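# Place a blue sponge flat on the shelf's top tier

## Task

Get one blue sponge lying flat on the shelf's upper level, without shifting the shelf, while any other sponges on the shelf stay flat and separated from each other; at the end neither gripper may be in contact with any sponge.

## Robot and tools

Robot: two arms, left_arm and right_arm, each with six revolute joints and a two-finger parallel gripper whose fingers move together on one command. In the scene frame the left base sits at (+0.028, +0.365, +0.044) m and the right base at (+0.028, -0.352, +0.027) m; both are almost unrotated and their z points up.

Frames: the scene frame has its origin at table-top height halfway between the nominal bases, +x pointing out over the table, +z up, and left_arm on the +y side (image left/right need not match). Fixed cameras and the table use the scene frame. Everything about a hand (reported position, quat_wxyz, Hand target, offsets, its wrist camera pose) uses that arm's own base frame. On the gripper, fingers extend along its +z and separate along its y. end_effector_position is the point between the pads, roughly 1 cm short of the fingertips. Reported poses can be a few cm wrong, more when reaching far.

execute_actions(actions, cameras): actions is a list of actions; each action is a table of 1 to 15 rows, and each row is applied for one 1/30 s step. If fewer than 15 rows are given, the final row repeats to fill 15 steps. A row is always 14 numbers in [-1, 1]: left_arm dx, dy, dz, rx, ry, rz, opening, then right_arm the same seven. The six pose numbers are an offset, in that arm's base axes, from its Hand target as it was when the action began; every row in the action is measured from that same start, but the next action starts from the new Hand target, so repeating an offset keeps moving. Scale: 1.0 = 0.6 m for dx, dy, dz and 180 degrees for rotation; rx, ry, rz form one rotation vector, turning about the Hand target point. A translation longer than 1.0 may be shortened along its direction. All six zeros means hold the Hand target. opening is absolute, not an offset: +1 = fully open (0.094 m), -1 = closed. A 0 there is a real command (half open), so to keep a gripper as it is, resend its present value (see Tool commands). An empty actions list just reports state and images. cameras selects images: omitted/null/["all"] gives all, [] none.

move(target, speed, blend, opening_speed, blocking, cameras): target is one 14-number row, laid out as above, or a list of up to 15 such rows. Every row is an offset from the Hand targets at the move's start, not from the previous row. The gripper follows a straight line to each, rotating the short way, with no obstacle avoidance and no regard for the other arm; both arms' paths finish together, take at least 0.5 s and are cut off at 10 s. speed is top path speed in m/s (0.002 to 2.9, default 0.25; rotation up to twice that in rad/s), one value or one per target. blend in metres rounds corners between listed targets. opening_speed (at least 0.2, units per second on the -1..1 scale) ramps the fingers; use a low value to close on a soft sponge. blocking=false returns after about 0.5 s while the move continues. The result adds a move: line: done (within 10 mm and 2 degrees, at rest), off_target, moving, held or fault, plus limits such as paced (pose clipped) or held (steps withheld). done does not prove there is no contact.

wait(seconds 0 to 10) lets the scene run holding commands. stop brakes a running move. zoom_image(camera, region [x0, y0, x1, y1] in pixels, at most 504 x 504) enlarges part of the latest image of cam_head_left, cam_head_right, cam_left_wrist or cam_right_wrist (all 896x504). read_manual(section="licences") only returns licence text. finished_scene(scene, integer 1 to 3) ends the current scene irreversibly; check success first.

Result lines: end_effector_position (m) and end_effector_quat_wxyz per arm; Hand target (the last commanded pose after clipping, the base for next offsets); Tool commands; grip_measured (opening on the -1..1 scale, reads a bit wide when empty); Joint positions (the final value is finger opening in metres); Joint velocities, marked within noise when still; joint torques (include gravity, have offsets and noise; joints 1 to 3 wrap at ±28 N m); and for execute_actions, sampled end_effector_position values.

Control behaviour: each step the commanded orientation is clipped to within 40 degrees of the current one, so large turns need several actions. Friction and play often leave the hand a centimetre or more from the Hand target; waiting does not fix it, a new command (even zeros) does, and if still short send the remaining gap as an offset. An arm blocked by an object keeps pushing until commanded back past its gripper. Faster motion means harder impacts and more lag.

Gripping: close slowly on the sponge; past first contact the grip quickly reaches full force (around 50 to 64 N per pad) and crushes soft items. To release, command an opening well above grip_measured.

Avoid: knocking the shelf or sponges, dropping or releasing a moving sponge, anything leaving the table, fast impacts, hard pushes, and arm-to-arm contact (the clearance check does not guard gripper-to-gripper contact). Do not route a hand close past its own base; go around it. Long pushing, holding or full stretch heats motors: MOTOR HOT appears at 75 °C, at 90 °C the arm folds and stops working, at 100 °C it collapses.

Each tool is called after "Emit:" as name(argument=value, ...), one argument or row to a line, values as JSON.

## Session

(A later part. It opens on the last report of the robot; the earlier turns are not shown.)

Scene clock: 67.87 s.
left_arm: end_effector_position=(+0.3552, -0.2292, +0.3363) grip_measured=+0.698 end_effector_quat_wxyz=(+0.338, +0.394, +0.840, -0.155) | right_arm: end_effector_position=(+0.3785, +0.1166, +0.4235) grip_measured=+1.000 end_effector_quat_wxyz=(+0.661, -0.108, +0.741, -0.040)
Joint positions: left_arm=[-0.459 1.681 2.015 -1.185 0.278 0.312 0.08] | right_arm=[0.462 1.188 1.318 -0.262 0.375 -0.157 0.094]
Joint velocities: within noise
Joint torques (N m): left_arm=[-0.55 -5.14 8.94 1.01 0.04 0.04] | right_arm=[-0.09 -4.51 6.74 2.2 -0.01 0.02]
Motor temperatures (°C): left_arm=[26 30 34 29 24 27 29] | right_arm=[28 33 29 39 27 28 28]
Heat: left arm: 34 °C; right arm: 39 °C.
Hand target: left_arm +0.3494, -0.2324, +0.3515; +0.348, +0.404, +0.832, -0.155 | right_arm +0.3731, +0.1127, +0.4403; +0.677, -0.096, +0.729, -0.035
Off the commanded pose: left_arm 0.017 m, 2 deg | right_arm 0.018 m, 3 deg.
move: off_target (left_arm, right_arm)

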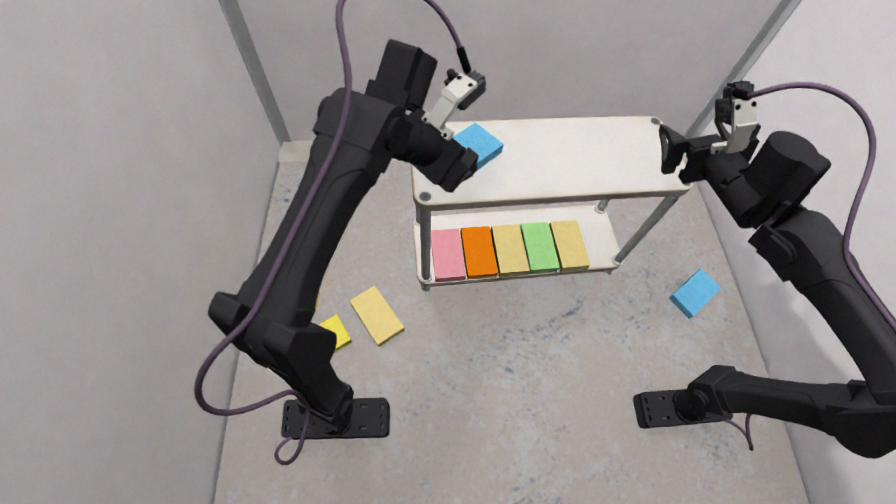

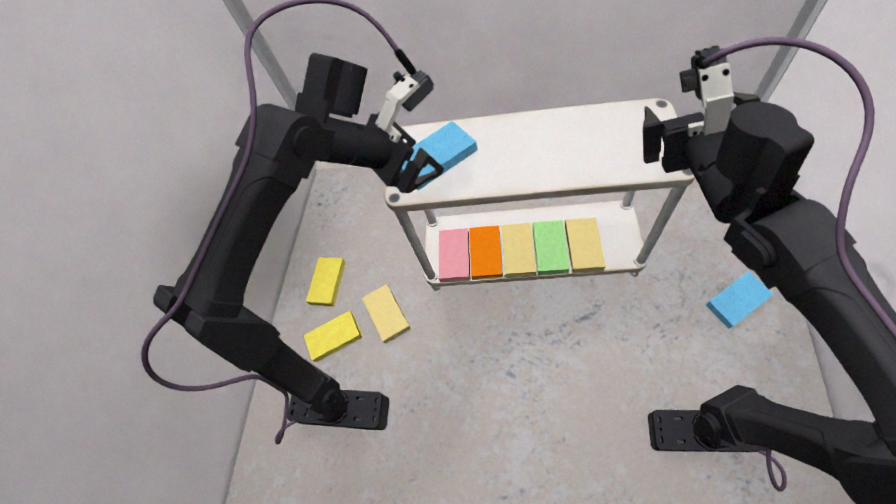

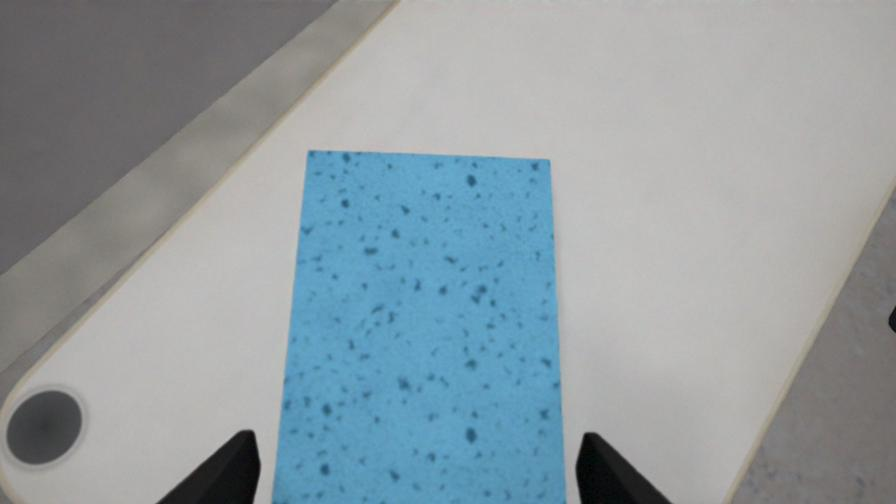

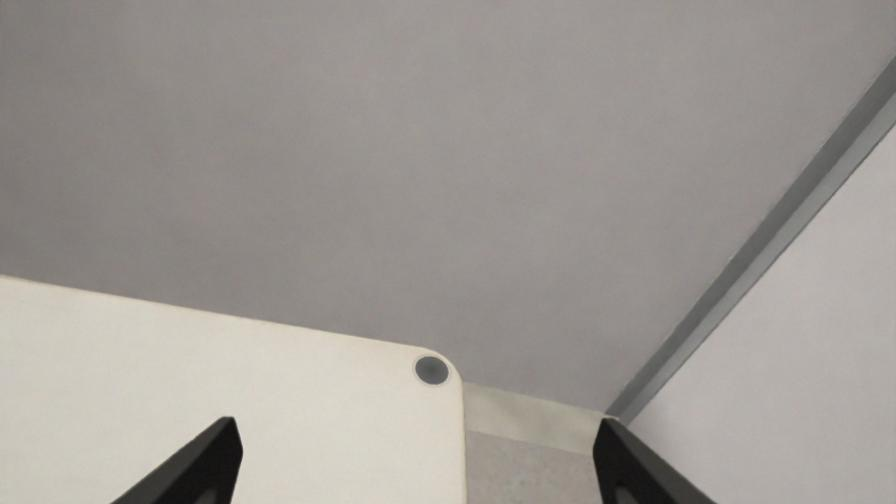

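Emit:
move(
  target=[-0.1077, 0.1272, 0.0667, 0, 0, 0, 0.9, 0, 0, 0, 0, 0, 0, 1.0],
  speed=0.12,
  opening_speed=0.5,
)

Scene clock: 70.57 s.
left_arm: end_effector_position=(+0.2986, -0.1550, +0.3713) grip_measured=+0.898 end_effector_quat_wxyz=(+0.328, +0.394, +0.846, -0.146) | right_arm: end_effector_position=(+0.3785, +0.1166, +0.4235) grip_measured=+1.000 end_effector_quat_wxyz=(+0.661, -0.108, +0.741, -0.040)
Joint positions: left_arm=[-0.291 1.523 2.061 -1.457 0.367 0.457 0.089] | right_arm=[0.462 1.188 1.318 -0.262 0.375 -0.157 0.094]
Joint velocities: within noise
Joint torques (N m): left_arm=[0.43 -4.9 7.66 0.94 0.4 0.05] | right_arm=[-0.1 -4.49 6.75 2.2 -0.01 0.02]
Motor temperatures (°C): left_arm=[26 30 34 29 24 27 29] | right_arm=[28 33 29 39 27 28 28]
Heat: left arm: 34 °C; right arm: 39 °C.
Hand target: left_arm +0.2847, -0.1561, +0.3915; +0.348, +0.404, +0.832, -0.155 | right_arm +0.3731, +0.1127, +0.4403; +0.677, -0.096, +0.729, -0.035
Off the commanded pose: left_arm 0.025 m, 3 deg | right_arm 0.018 m, 3 deg.
move: off_target (left_arm, right_arm)

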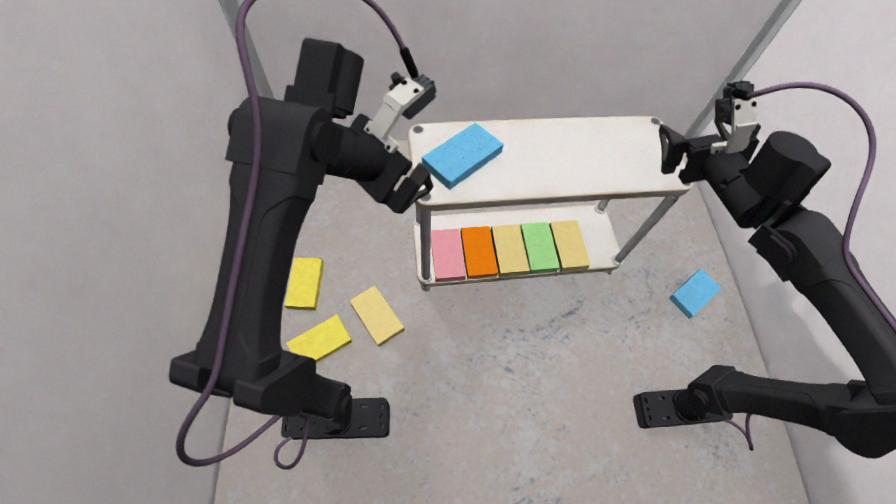

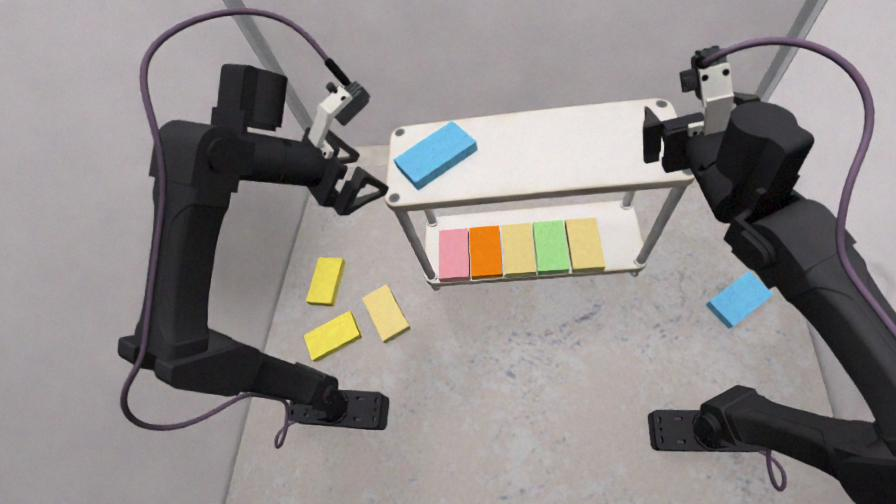

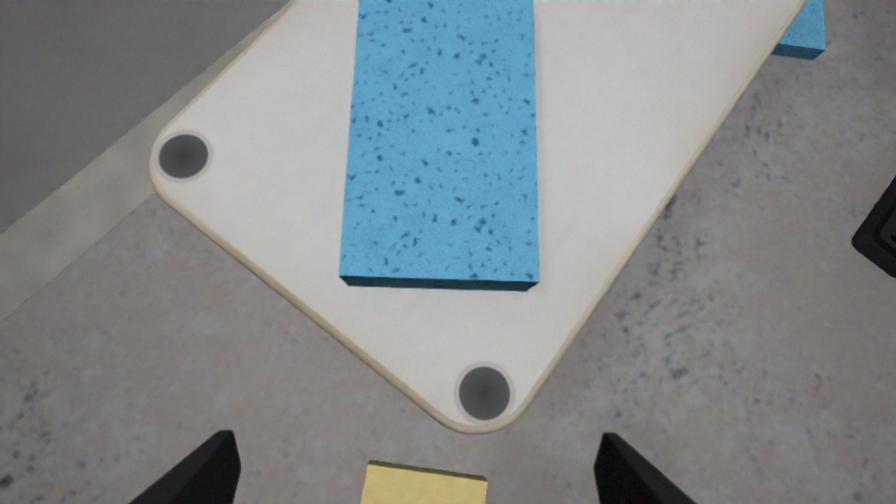

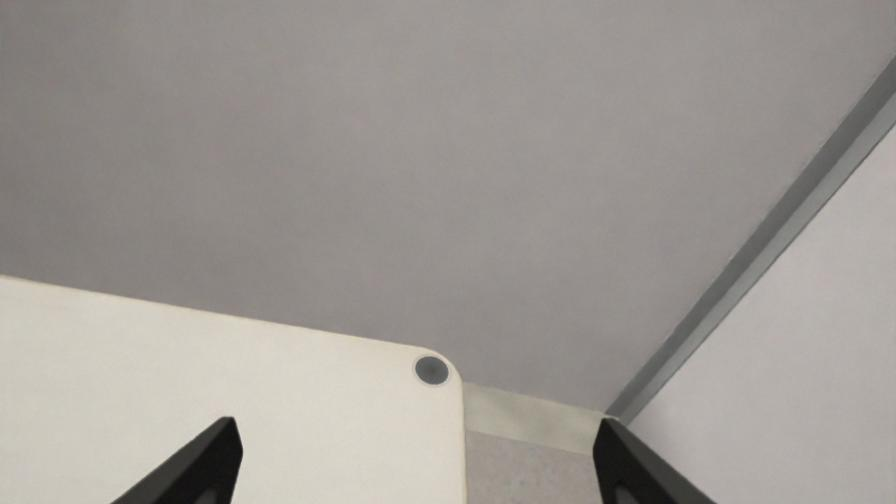

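Emit:
move(
  target=[
    [0, 0, 0, 0, 0, 0, 0.9, -0.2052, -0.1878, -0.1005, 0.1502, 0.1893, -0.3368, 1.0],
    [0, 0, 0, 0, 0, 0, 0.9, -0.2517, -0.2648, -0.6385, 0.1502, 0.1893, -0.3368, 1.0],
  ],
  speed=0.25,
  blend=[0.04, 0],
)

Scene clock: 79.17 s.
left_arm: end_effector_position=(+0.2986, -0.1550, +0.3713) grip_measured=+0.898 end_effector_quat_wxyz=(+0.328, +0.394, +0.846, -0.146) | right_arm: end_effector_position=(+0.2200, -0.0438, +0.0584) grip_measured=+1.000 end_effector_quat_wxyz=(+0.333, +0.415, +0.828, -0.178)
Joint positions: left_arm=[-0.291 1.523 2.061 -1.457 0.367 0.457 0.089] | right_arm=[0.367 1.159 0.484 -0.661 0.745 1.205 0.094]
Joint velocities: within noise
Joint torques (N m): left_arm=[0.44 -5 7.64 0.95 0.39 0.04] | right_arm=[-0.58 -2.36 3.63 1.08 0.32 -0.06]
Motor temperatures (°C): left_arm=[26 29 33 29 25 27 28] | right_arm=[28 33 29 37 27 28 28]
Heat: left arm: 33 °C; right arm: 37 °C.
Hand target: left_arm +0.2847, -0.1561, +0.3915; +0.348, +0.404, +0.832, -0.155 | right_arm +0.2221, -0.0462, +0.0572; +0.340, +0.422, +0.822, -0.174
Off the commanded pose: left_arm 0.025 m, 3 deg | right_arm 0.003 m, 1 deg.
move: off_target (left_arm)

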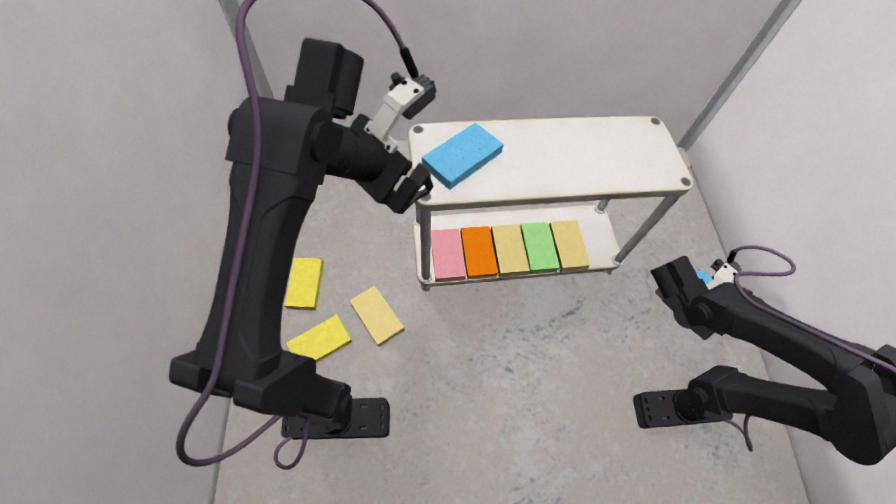

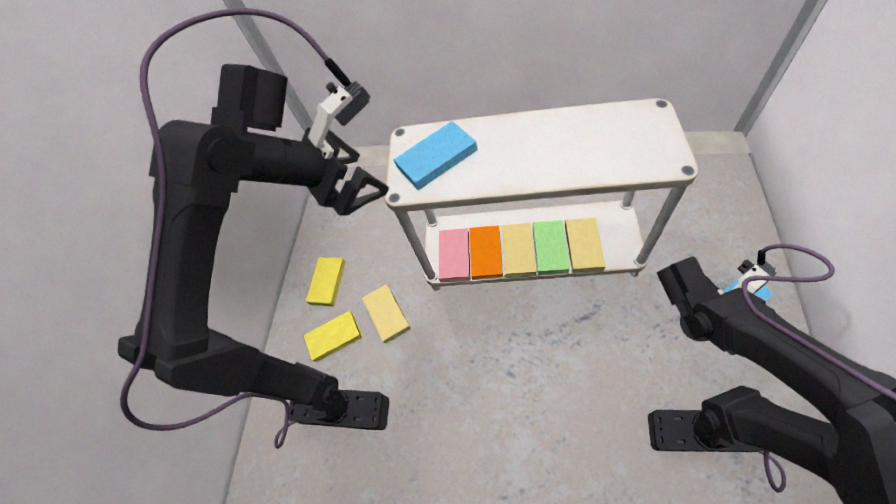

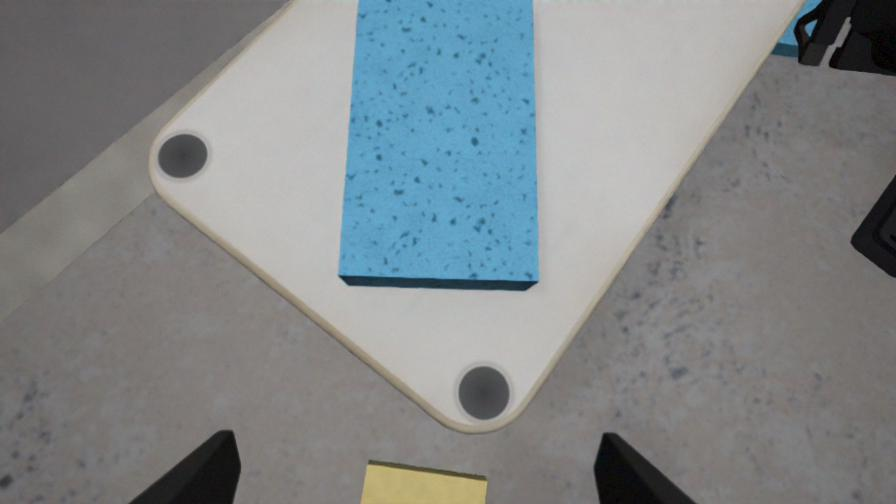

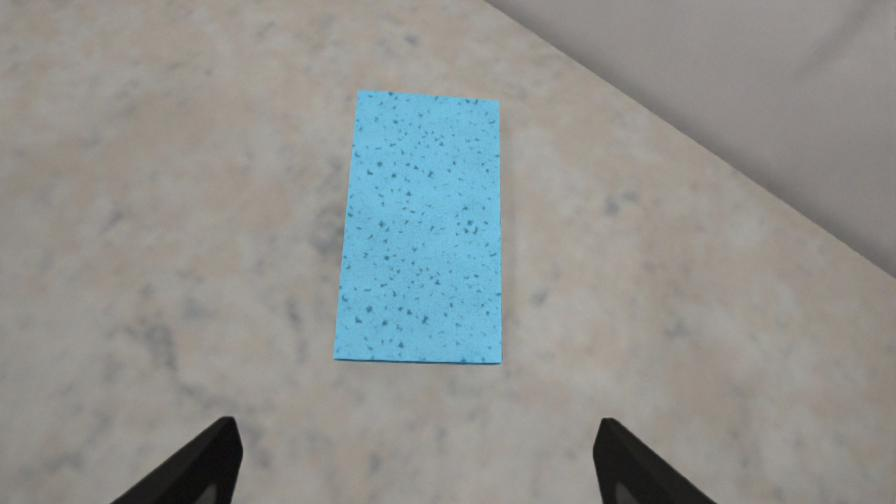

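Emit:
move(
  target=[0, 0, 0, 0, 0, 0, 0.9, 0.0587, -0.0882, -0.0782, 0, 0, 0, 1.0],
  speed=0.12,
  cameras=["cam_right_wrist", "cam_head_right"],
)

Scene clock: 82.73 s.
left_arm: end_effector_position=(+0.2986, -0.1550, +0.3713) grip_measured=+0.898 end_effector_quat_wxyz=(+0.328, +0.394, +0.846, -0.146) | right_arm: end_effector_position=(+0.2533, -0.0970, +0.0084) grip_measured=+1.000 end_effector_quat_wxyz=(+0.325, +0.417, +0.830, -0.180)
Joint positions: left_arm=[-0.291 1.523 2.061 -1.457 0.367 0.457 0.089] | right_arm=[0.019 1.394 0.365 -0.06 0.614 0.794 0.094]
Joint velocities: within noise
Joint torques (N m): left_arm=[0.44 -4.94 7.66 0.93 0.4 0.04] | right_arm=[-0.5 -3.43 3.14 1.68 0.24 -0.07]
Motor temperatures (°C): left_arm=[26 29 33 29 25 27 28] | right_arm=[28 33 29 37 27 28 28]
Heat: left arm: 33 °C; right arm: 37 °C.
Hand target: left_arm +0.2847, -0.1561, +0.3915; +0.348, +0.404, +0.832, -0.155 | right_arm +0.2573, -0.0991, +0.0103; +0.340, +0.422, +0.822, -0.174
Off the commanded pose: left_arm 0.025 m, 3 deg | right_arm 0.005 m, 2 deg.
move: off_target (left_arm)
Images, in order (width x height): cam_head_right 896x504, cam_right_wrist 896x504.

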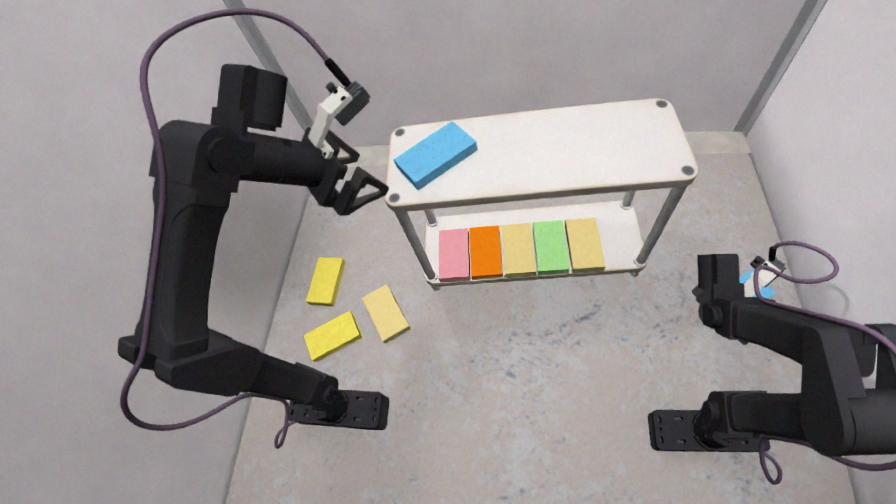

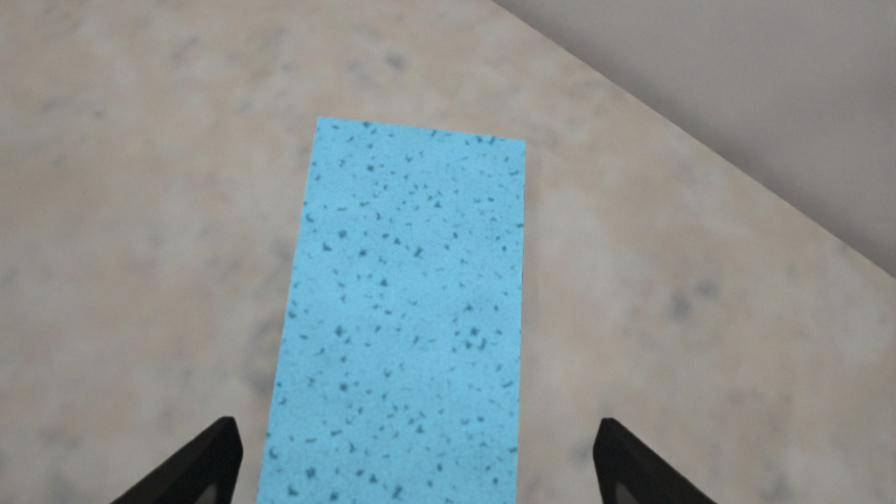

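Emit:
move(
  target=[0, 0, 0, 0, 0, 0, 0.9, 0.0155, -0.0035, -0.0207, 0.005, -0.0073, -0.0139, 1.0],
  speed=0.06,
  cameras=["cam_right_wrist", "cam_head_right"],
)

Scene clock: 85.70 s.
left_arm: end_effector_position=(+0.2986, -0.1550, +0.3713) grip_measured=+0.898 end_effector_quat_wxyz=(+0.328, +0.394, +0.846, -0.146) | right_arm: end_effector_position=(+0.2575, -0.0970, -0.0083) grip_measured=+1.000 end_effector_quat_wxyz=(+0.320, +0.430, +0.825, -0.178)
Joint positions: left_arm=[-0.291 1.523 2.061 -1.457 0.367 0.457 0.089] | right_arm=[0.019 1.503 0.365 0.029 0.614 0.829 0.094]
Joint velocities: within noise
Joint torques (N m): left_arm=[0.46 -4.9 7.58 0.93 0.39 0.05] | right_arm=[-0.61 -3.77 3.92 1.64 0.28 0.07]
Motor temperatures (°C): left_arm=[26 29 33 29 25 27 28] | right_arm=[28 33 29 37 27 28 28]
Heat: left arm: 33 °C; right arm: 37 °C.
Hand target: left_arm +0.2847, -0.1561, +0.3915; +0.348, +0.404, +0.832, -0.155 | right_arm +0.2666, -0.1012, -0.0021; +0.342, +0.444, +0.810, -0.171
Off the commanded pose: left_arm 0.025 m, 3 deg | right_arm 0.012 m, 4 deg.
move: off_target (left_arm, right_arm)
Images, in order (width x height): cam_head_right 896x504, cam_right_wrist 896x504.

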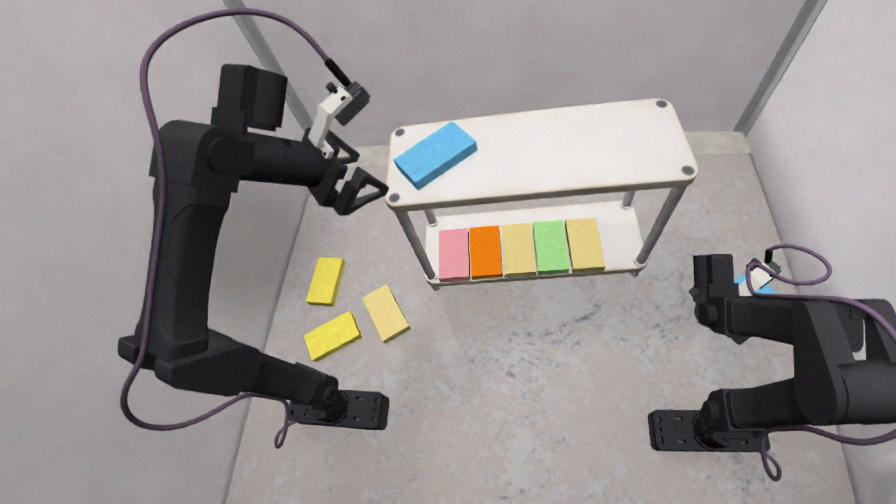

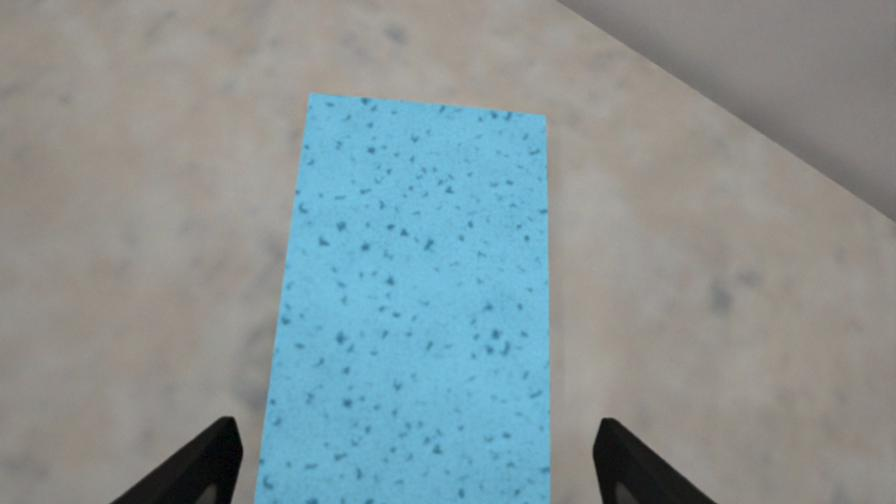

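Emit:
move(
  target=[0, 0, 0, 0, 0, 0, 0.9, 0, 0, 0, 0, 0, 0, 0.22],
  opening_speed=0.4,
  cameras=["cam_right_wrist", "cam_head_right"],
)

Scene clock: 89.00 s.
left_arm: end_effector_position=(+0.2986, -0.1550, +0.3713) grip_measured=+0.898 end_effector_quat_wxyz=(+0.328, +0.394, +0.846, -0.146) | right_arm: end_effector_position=(+0.2581, -0.0970, -0.0080) grip_measured=+0.352 end_effector_quat_wxyz=(+0.322, +0.430, +0.825, -0.178)
Joint positions: left_arm=[-0.291 1.523 2.061 -1.457 0.367 0.457 0.089] | right_arm=[0.019 1.503 0.365 0.032 0.614 0.829 0.064]
Joint velocities: within noise
Joint torques (N m): left_arm=[0.43 -4.92 7.65 0.94 0.4 0.03] | right_arm=[-0.61 -3.73 3.92 1.61 0.28 0.07]
Motor temperatures (°C): left_arm=[26 29 33 29 25 27 28] | right_arm=[28 33 29 36 27 28 28]
Heat: left arm: 33 °C; right arm: 36 °C.
Hand target: left_arm +0.2847, -0.1561, +0.3915; +0.348, +0.404, +0.832, -0.155 | right_arm +0.2666, -0.1012, -0.0021; +0.342, +0.444, +0.810, -0.171
Off the commanded pose: left_arm 0.025 m, 3 deg | right_arm 0.011 m, 3 deg.
move: off_target (left_arm, right_arm)
Images, in order (width x height): cam_head_right 896x504, cam_right_wrist 896x504.

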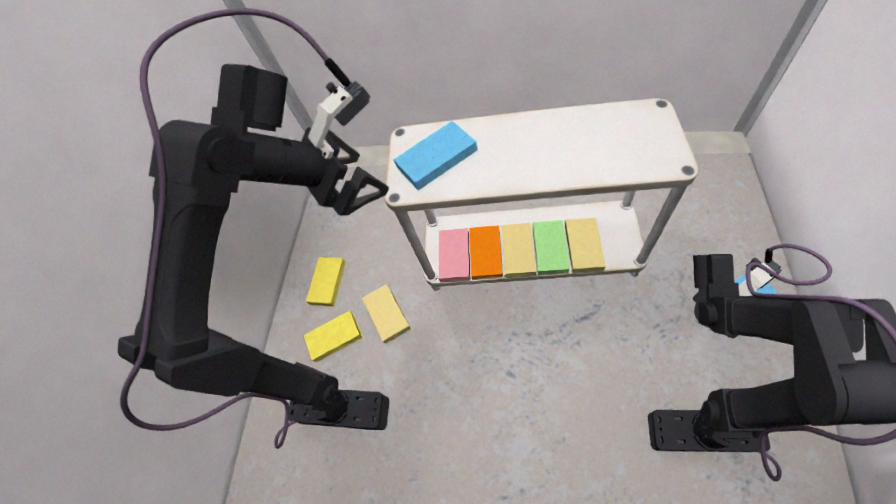

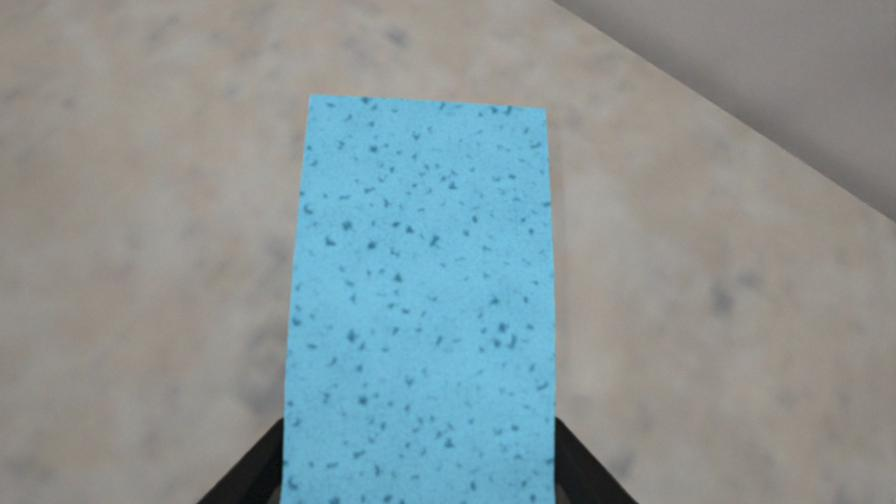

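Emit:
move(
  target=[
    [0, 0, 0, 0, 0, 0, 0.9, 0.0067, 0.0283, 0.3467, 0, 0, 0, 0.22],
    [0, 0, 0, 0, 0, 0, 0.9, 0.0615, 0.195, 0.6717, 0, 0, 0.2867, 0.22],
    [0, 0, 0, 0, 0, 0, 0.9, 0.2198, 0.4283, 0.6567, 0, 0, 0.4811, 0.22],
  ],
  speed=0.2,
  blend=[0.05, 0.05, 0],
)

Scene clock: 96.07 s.
left_arm: end_effector_position=(+0.2986, -0.1550, +0.3713) grip_measured=+0.898 end_effector_quat_wxyz=(+0.328, +0.394, +0.846, -0.146) | right_arm: end_effector_position=(+0.4068, +0.1523, +0.3863) grip_measured=+0.349 end_effector_quat_wxyz=(+0.369, -0.220, +0.897, +0.104)
Joint positions: left_arm=[-0.291 1.523 2.061 -1.457 0.367 0.457 0.089] | right_arm=[0.292 1.866 2.487 -1.417 -0.157 -0.126 0.063]
Joint velocities: within noise
Joint torques (N m): left_arm=[0.43 -4.9 7.66 0.95 0.4 0.03] | right_arm=[0.32 -6.86 6.98 1.22 -0.25 -0.08]
Motor temperatures (°C): left_arm=[26 29 33 29 25 27 28] | right_arm=[28 33 29 35 27 28 29]
Heat: left arm: 33 °C; right arm: 35 °C.
Hand target: left_arm +0.2847, -0.1561, +0.3915; +0.348, +0.404, +0.832, -0.155 | right_arm +0.3985, +0.1558, +0.3919; +0.366, -0.232, +0.894, +0.111
Off the commanded pose: left_arm 0.025 m, 3 deg | right_arm 0.011 m, 2 deg.
move: off_target (left_arm, right_arm)

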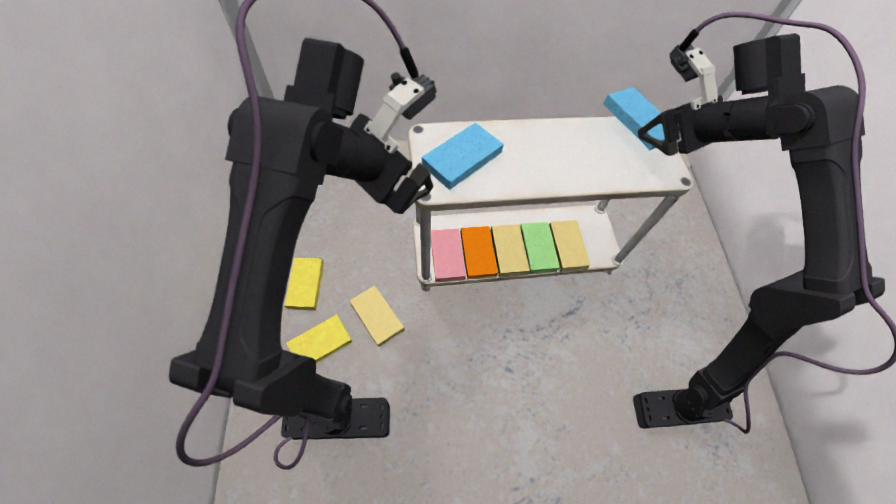

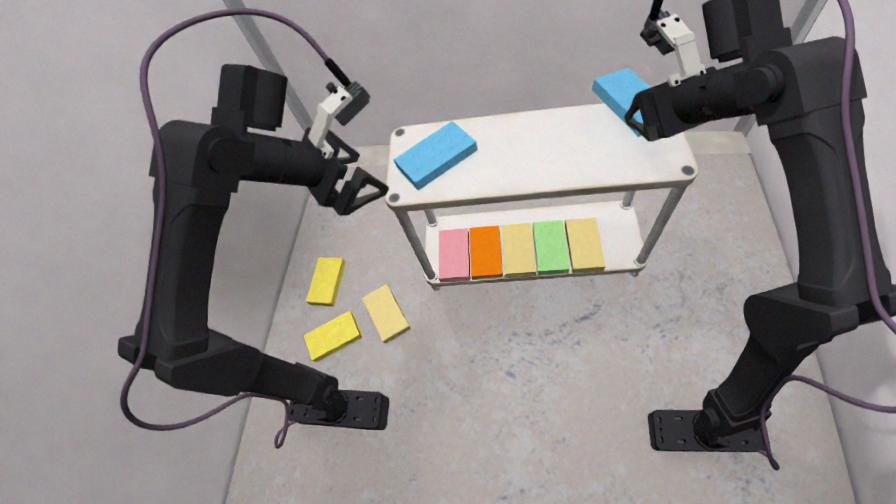

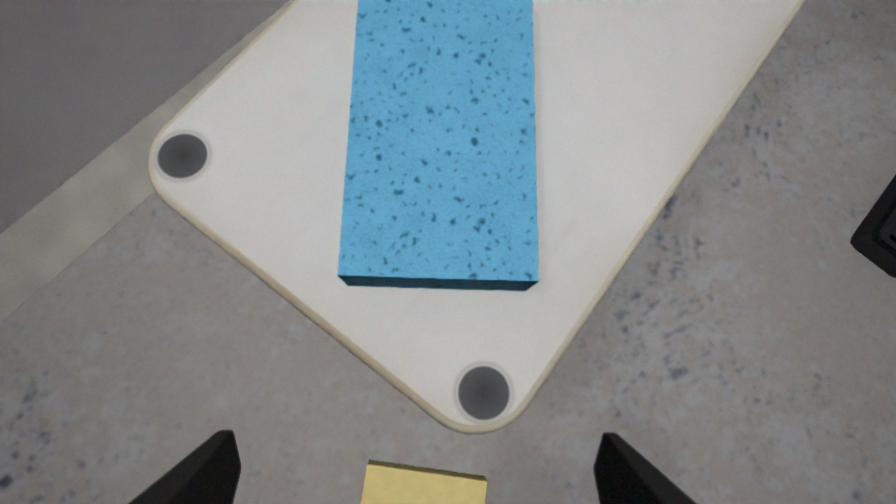

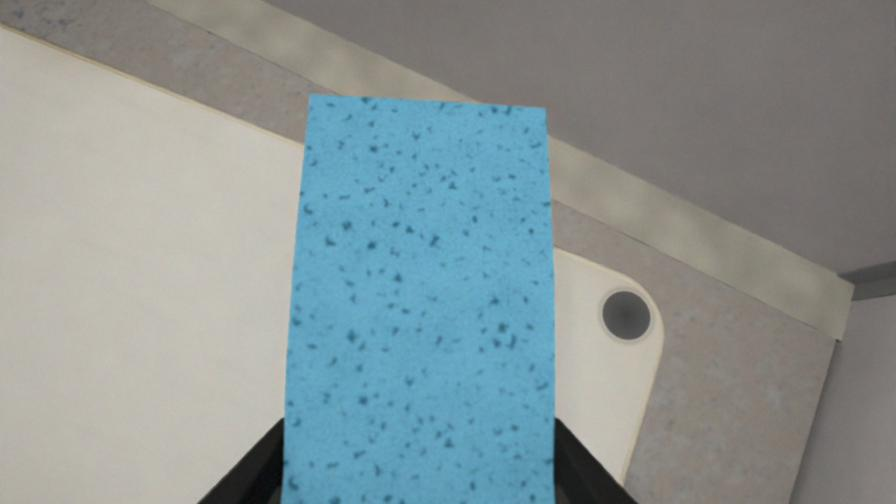

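Emit:
move(
  target=[0, 0, 0, 0, 0, 0, 0.9, -0.054, 0.0123, -0.0483, -0.0113, -0.0064, 0, 0.22],
  speed=0.1,
  cameras=["cam_right_wrist", "cam_head_left"],
)

Scene clock: 98.27 s.
left_arm: end_effector_position=(+0.2986, -0.1550, +0.3713) grip_measured=+0.898 end_effector_quat_wxyz=(+0.328, +0.394, +0.846, -0.146) | right_arm: end_effector_position=(+0.3638, +0.1624, +0.3531) grip_measured=+0.349 end_effector_quat_wxyz=(+0.348, -0.248, +0.900, +0.089)
Joint positions: left_arm=[-0.291 1.523 2.061 -1.457 0.367 0.457 0.089] | right_arm=[0.375 1.625 2.05 -1.266 -0.096 -0.126 0.063]
Joint velocities: within noise
Joint torques (N m): left_arm=[0.42 -4.93 7.66 0.94 0.4 0.04] | right_arm=[0.31 -7.35 3.4 2.07 -0.01 0.07]
Motor temperatures (°C): left_arm=[26 29 33 29 25 27 28] | right_arm=[28 34 29 35 27 28 29]
Heat: left arm: 33 °C; right arm: 35 °C.
Hand target: left_arm +0.2847, -0.1561, +0.3915; +0.348, +0.404, +0.832, -0.155 | right_arm +0.3661, +0.1632, +0.3629; +0.371, -0.240, +0.892, +0.092
Off the commanded pose: left_arm 0.025 m, 3 deg | right_arm 0.010 m, 3 deg.
move: off_target (left_arm, right_arm)
Images, in order (width x height): cam_head_left 896x504, cam_right_wrist 896x504.

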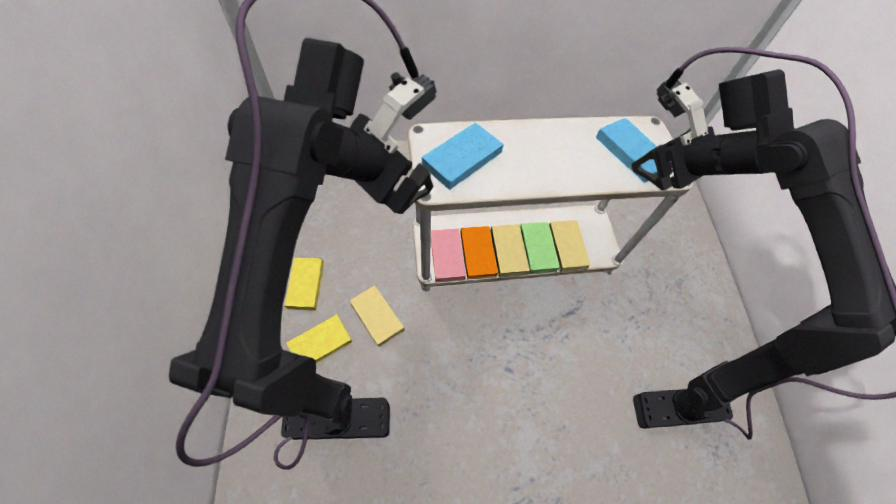

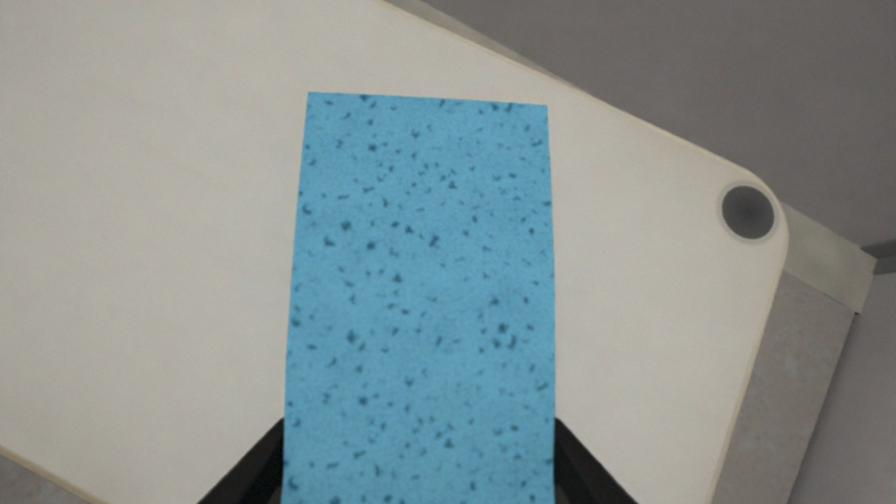

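Emit:
move(
  target=[0, 0, 0, 0, 0, 0, 0.9, 0.01, 0, -0.02, 0, 0, 0, 0.22],
  speed=0.05,
  cameras=["cam_right_wrist", "cam_head_left"],
)

Scene clock: 99.60 s.
left_arm: end_effector_position=(+0.2986, -0.1550, +0.3713) grip_measured=+0.898 end_effector_quat_wxyz=(+0.328, +0.394, +0.846, -0.146) | right_arm: end_effector_position=(+0.3704, +0.1650, +0.3517) grip_measured=+0.349 end_effector_quat_wxyz=(+0.366, -0.247, +0.893, +0.090)
Joint positions: left_arm=[-0.291 1.523 2.061 -1.457 0.367 0.457 0.089] | right_arm=[0.375 1.601 1.984 -1.184 -0.096 -0.126 0.063]
Joint velocities: within noise
Joint torques (N m): left_arm=[0.44 -4.93 7.65 0.94 0.4 0.03] | right_arm=[-0.4 -6.56 3.04 1.91 -0.07 0.04]
Motor temperatures (°C): left_arm=[26 29 33 29 25 27 28] | right_arm=[28 34 29 36 27 28 29]
Heat: left arm: 33 °C; right arm: 36 °C.
Hand target: left_arm +0.2847, -0.1561, +0.3915; +0.348, +0.404, +0.832, -0.155 | right_arm +0.3721, +0.1632, +0.3509; +0.371, -0.240, +0.892, +0.092
Off the commanded pose: left_arm 0.025 m, 3 deg | right_arm 0.003 m, 1 deg.
move: off_target (left_arm)
Images, in order (width x height): cam_head_left 896x504, cam_right_wrist 896x504.

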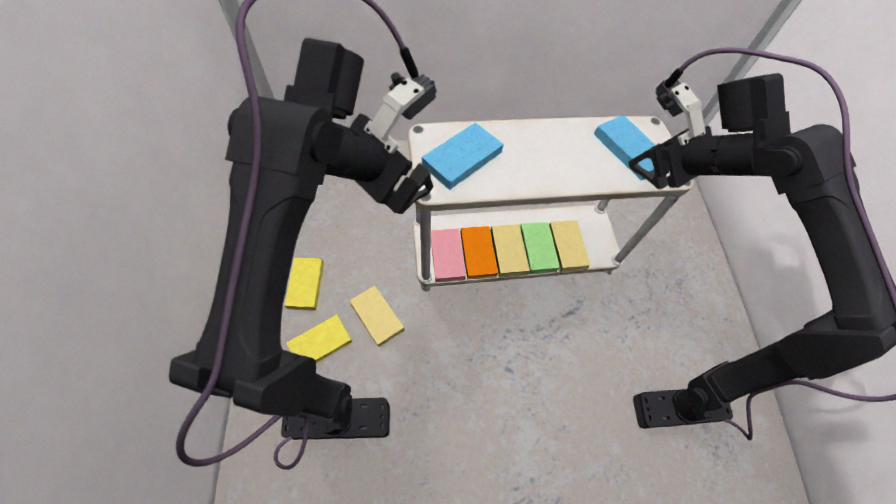

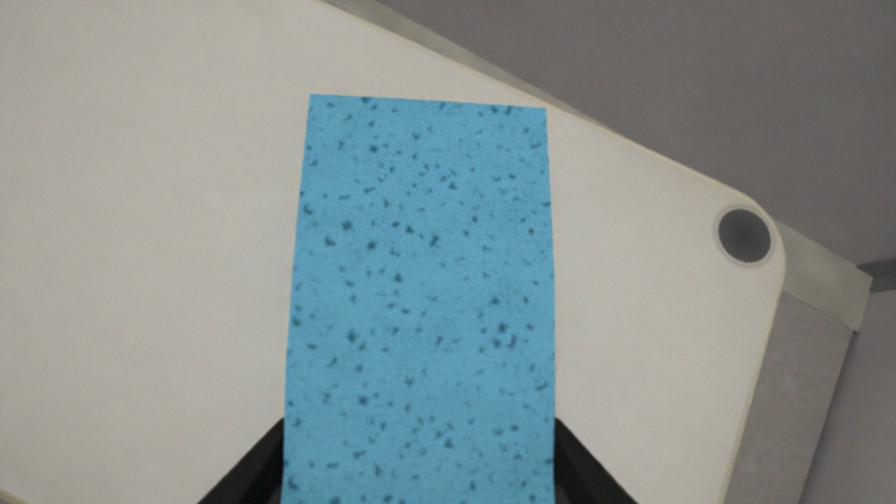

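Emit:
zoom_image(
  camera="cam_head_left",
  region=[560, 90, 720, 210],
)

Emit:
zoom_image(
  camera="cam_right_wrist",
  region=[500, 60, 800, 310],
)

Scaled by 3.150 from the camera's 896x504 image, which has a finer 1280x720 frame.

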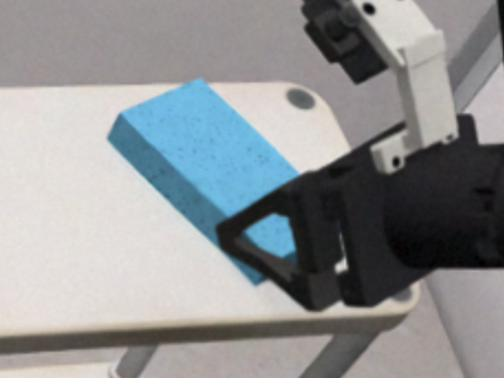

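Scaled by 1.680 from the camera's 896x504 image, which has a finer 1280x720 frame.

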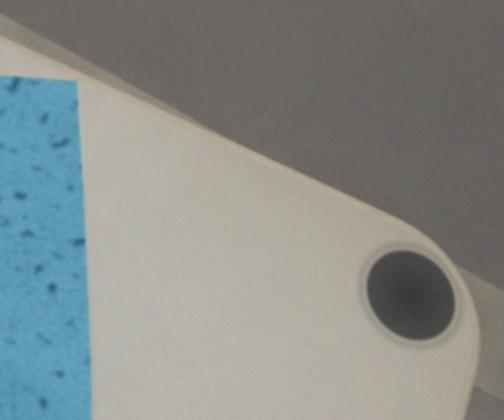

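Emit:
move(
  target=[0, 0, 0, 0, 0, 0, 0.9, 0, 0, 0.0083, -0.0042, 0.0072, 0, 0.22],
  speed=0.05,
  cameras=["cam_right_wrist", "cam_head_left"],
)

Scene clock: 101.37 s.
left_arm: end_effector_position=(+0.2986, -0.1550, +0.3713) grip_measured=+0.898 end_effector_quat_wxyz=(+0.328, +0.394, +0.846, -0.146) | right_arm: end_effector_position=(+0.3769, +0.1673, +0.3520) grip_measured=+0.349 end_effector_quat_wxyz=(+0.367, -0.246, +0.892, +0.090)
Joint positions: left_arm=[-0.291 1.523 2.061 -1.457 0.367 0.457 0.089] | right_arm=[0.375 1.627 2.011 -1.184 -0.094 -0.126 0.063]
Joint velocities: within noise
Joint torques (N m): left_arm=[0.42 -4.9 7.61 0.95 0.4 0.03] | right_arm=[-0.21 -5.59 7.65 1.15 -0.04 0.02]
Motor temperatures (°C): left_arm=[26 29 33 29 25 27 28] | right_arm=[28 34 29 36 27 28 29]
Heat: left arm: 33 °C; right arm: 36 °C.
Hand target: left_arm +0.2847, -0.1561, +0.3915; +0.348, +0.404, +0.832, -0.155 | right_arm +0.3721, +0.1632, +0.3559; +0.359, -0.241, +0.897, +0.089
Off the commanded pose: left_arm 0.025 m, 3 deg | right_arm 0.007 m, 1 deg.
move: off_target (left_arm)
Images, in order (width x height): cam_head_left 896x504, cam_right_wrist 896x504.

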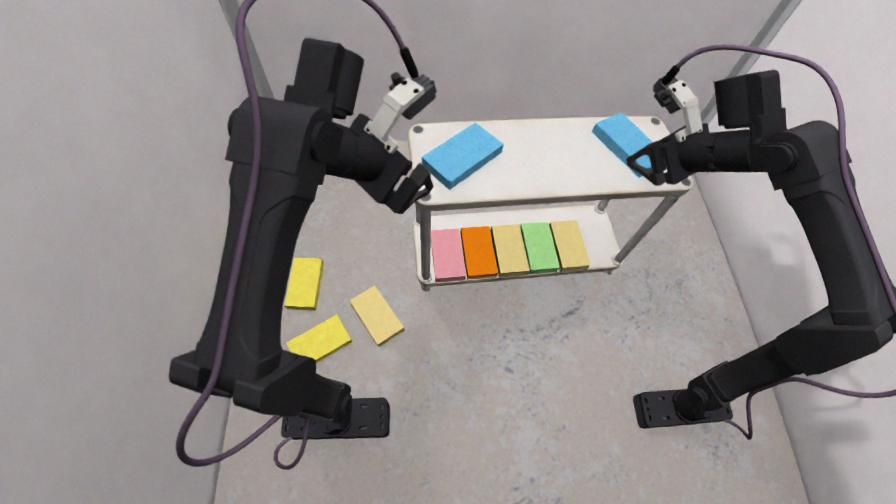

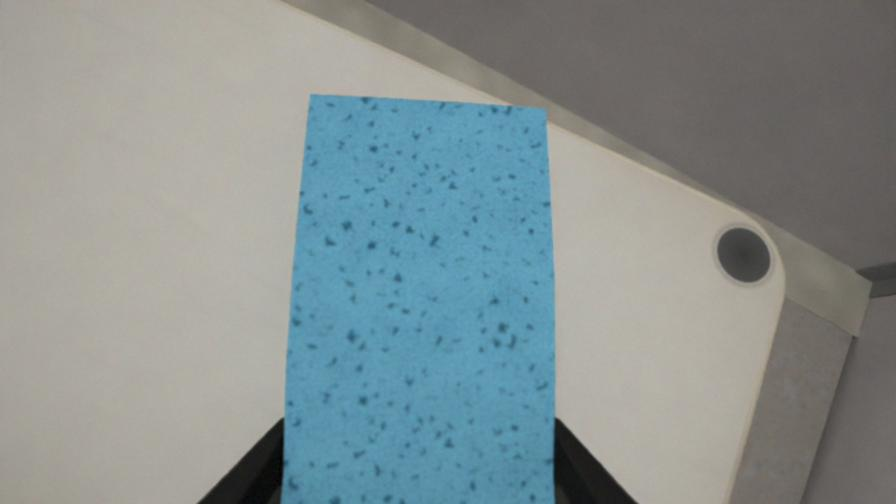

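Emit:
move(
  target=[0, 0, 0, 0, 0, 0, 0.9, -0.022, -0.003, 0.015, -0.0028, 0.0048, 0, 0.22],
  speed=0.06,
  cameras=["cam_right_wrist", "cam_head_left"],
)

Scene clock: 102.90 s.
left_arm: end_effector_position=(+0.2986, -0.1550, +0.3713) grip_measured=+0.898 end_effector_quat_wxyz=(+0.328, +0.394, +0.846, -0.146) | right_arm: end_effector_position=(+0.3647, +0.1607, +0.3561) grip_measured=+0.349 end_effector_quat_wxyz=(+0.351, -0.244, +0.900, +0.084)
Joint positions: left_arm=[-0.291 1.523 2.061 -1.457 0.367 0.457 0.089] | right_arm=[0.375 1.63 2.067 -1.273 -0.085 -0.123 0.063]
Joint velocities: within noise
Joint torques (N m): left_arm=[0.46 -4.9 7.71 0.94 0.38 0.02] | right_arm=[0.31 -5.64 7.84 1.23 -0.02 0.07]
Motor temperatures (°C): left_arm=[26 29 33 29 25 27 28] | right_arm=[28 34 29 36 27 28 29]
Heat: left arm: 33 °C; right arm: 36 °C.
Hand target: left_arm +0.2847, -0.1561, +0.3915; +0.348, +0.404, +0.832, -0.155 | right_arm +0.3589, +0.1614, +0.3649; +0.351, -0.242, +0.900, +0.087
Off the commanded pose: left_arm 0.025 m, 3 deg | right_arm 0.011 m, 0 deg.
move: off_target (left_arm, right_arm)
Images, in order (width x height): cam_head_left 896x504, cam_right_wrist 896x504.

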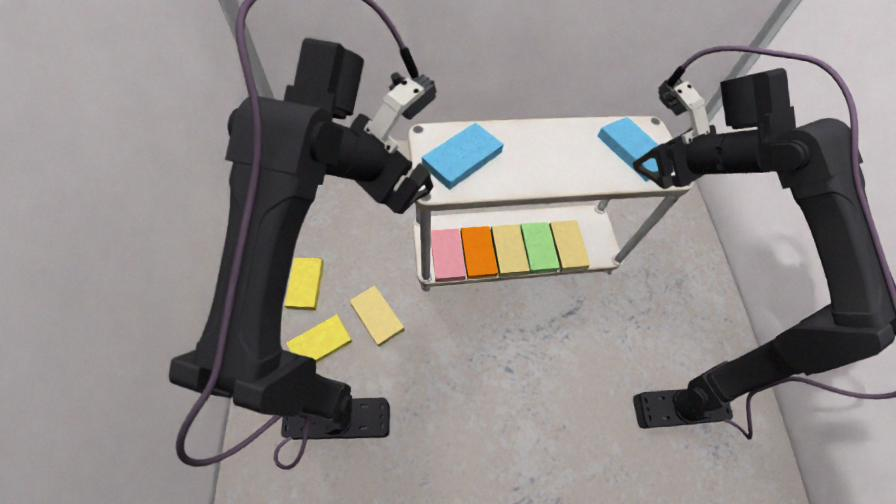

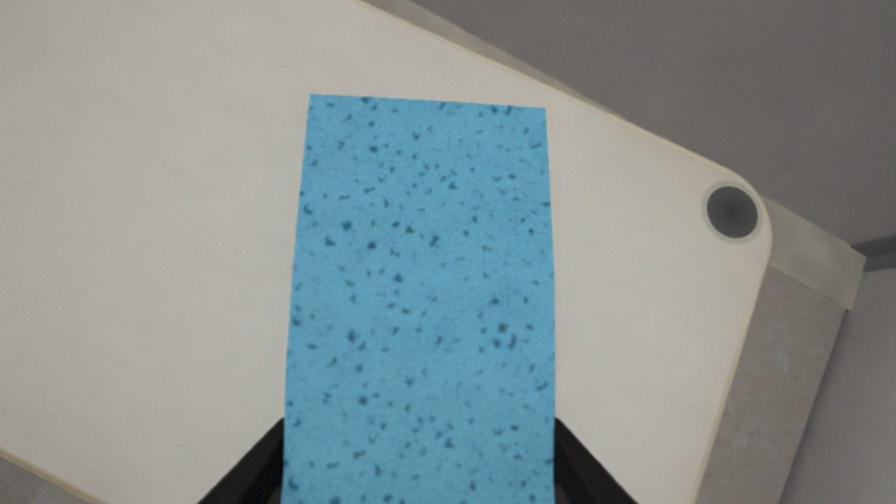

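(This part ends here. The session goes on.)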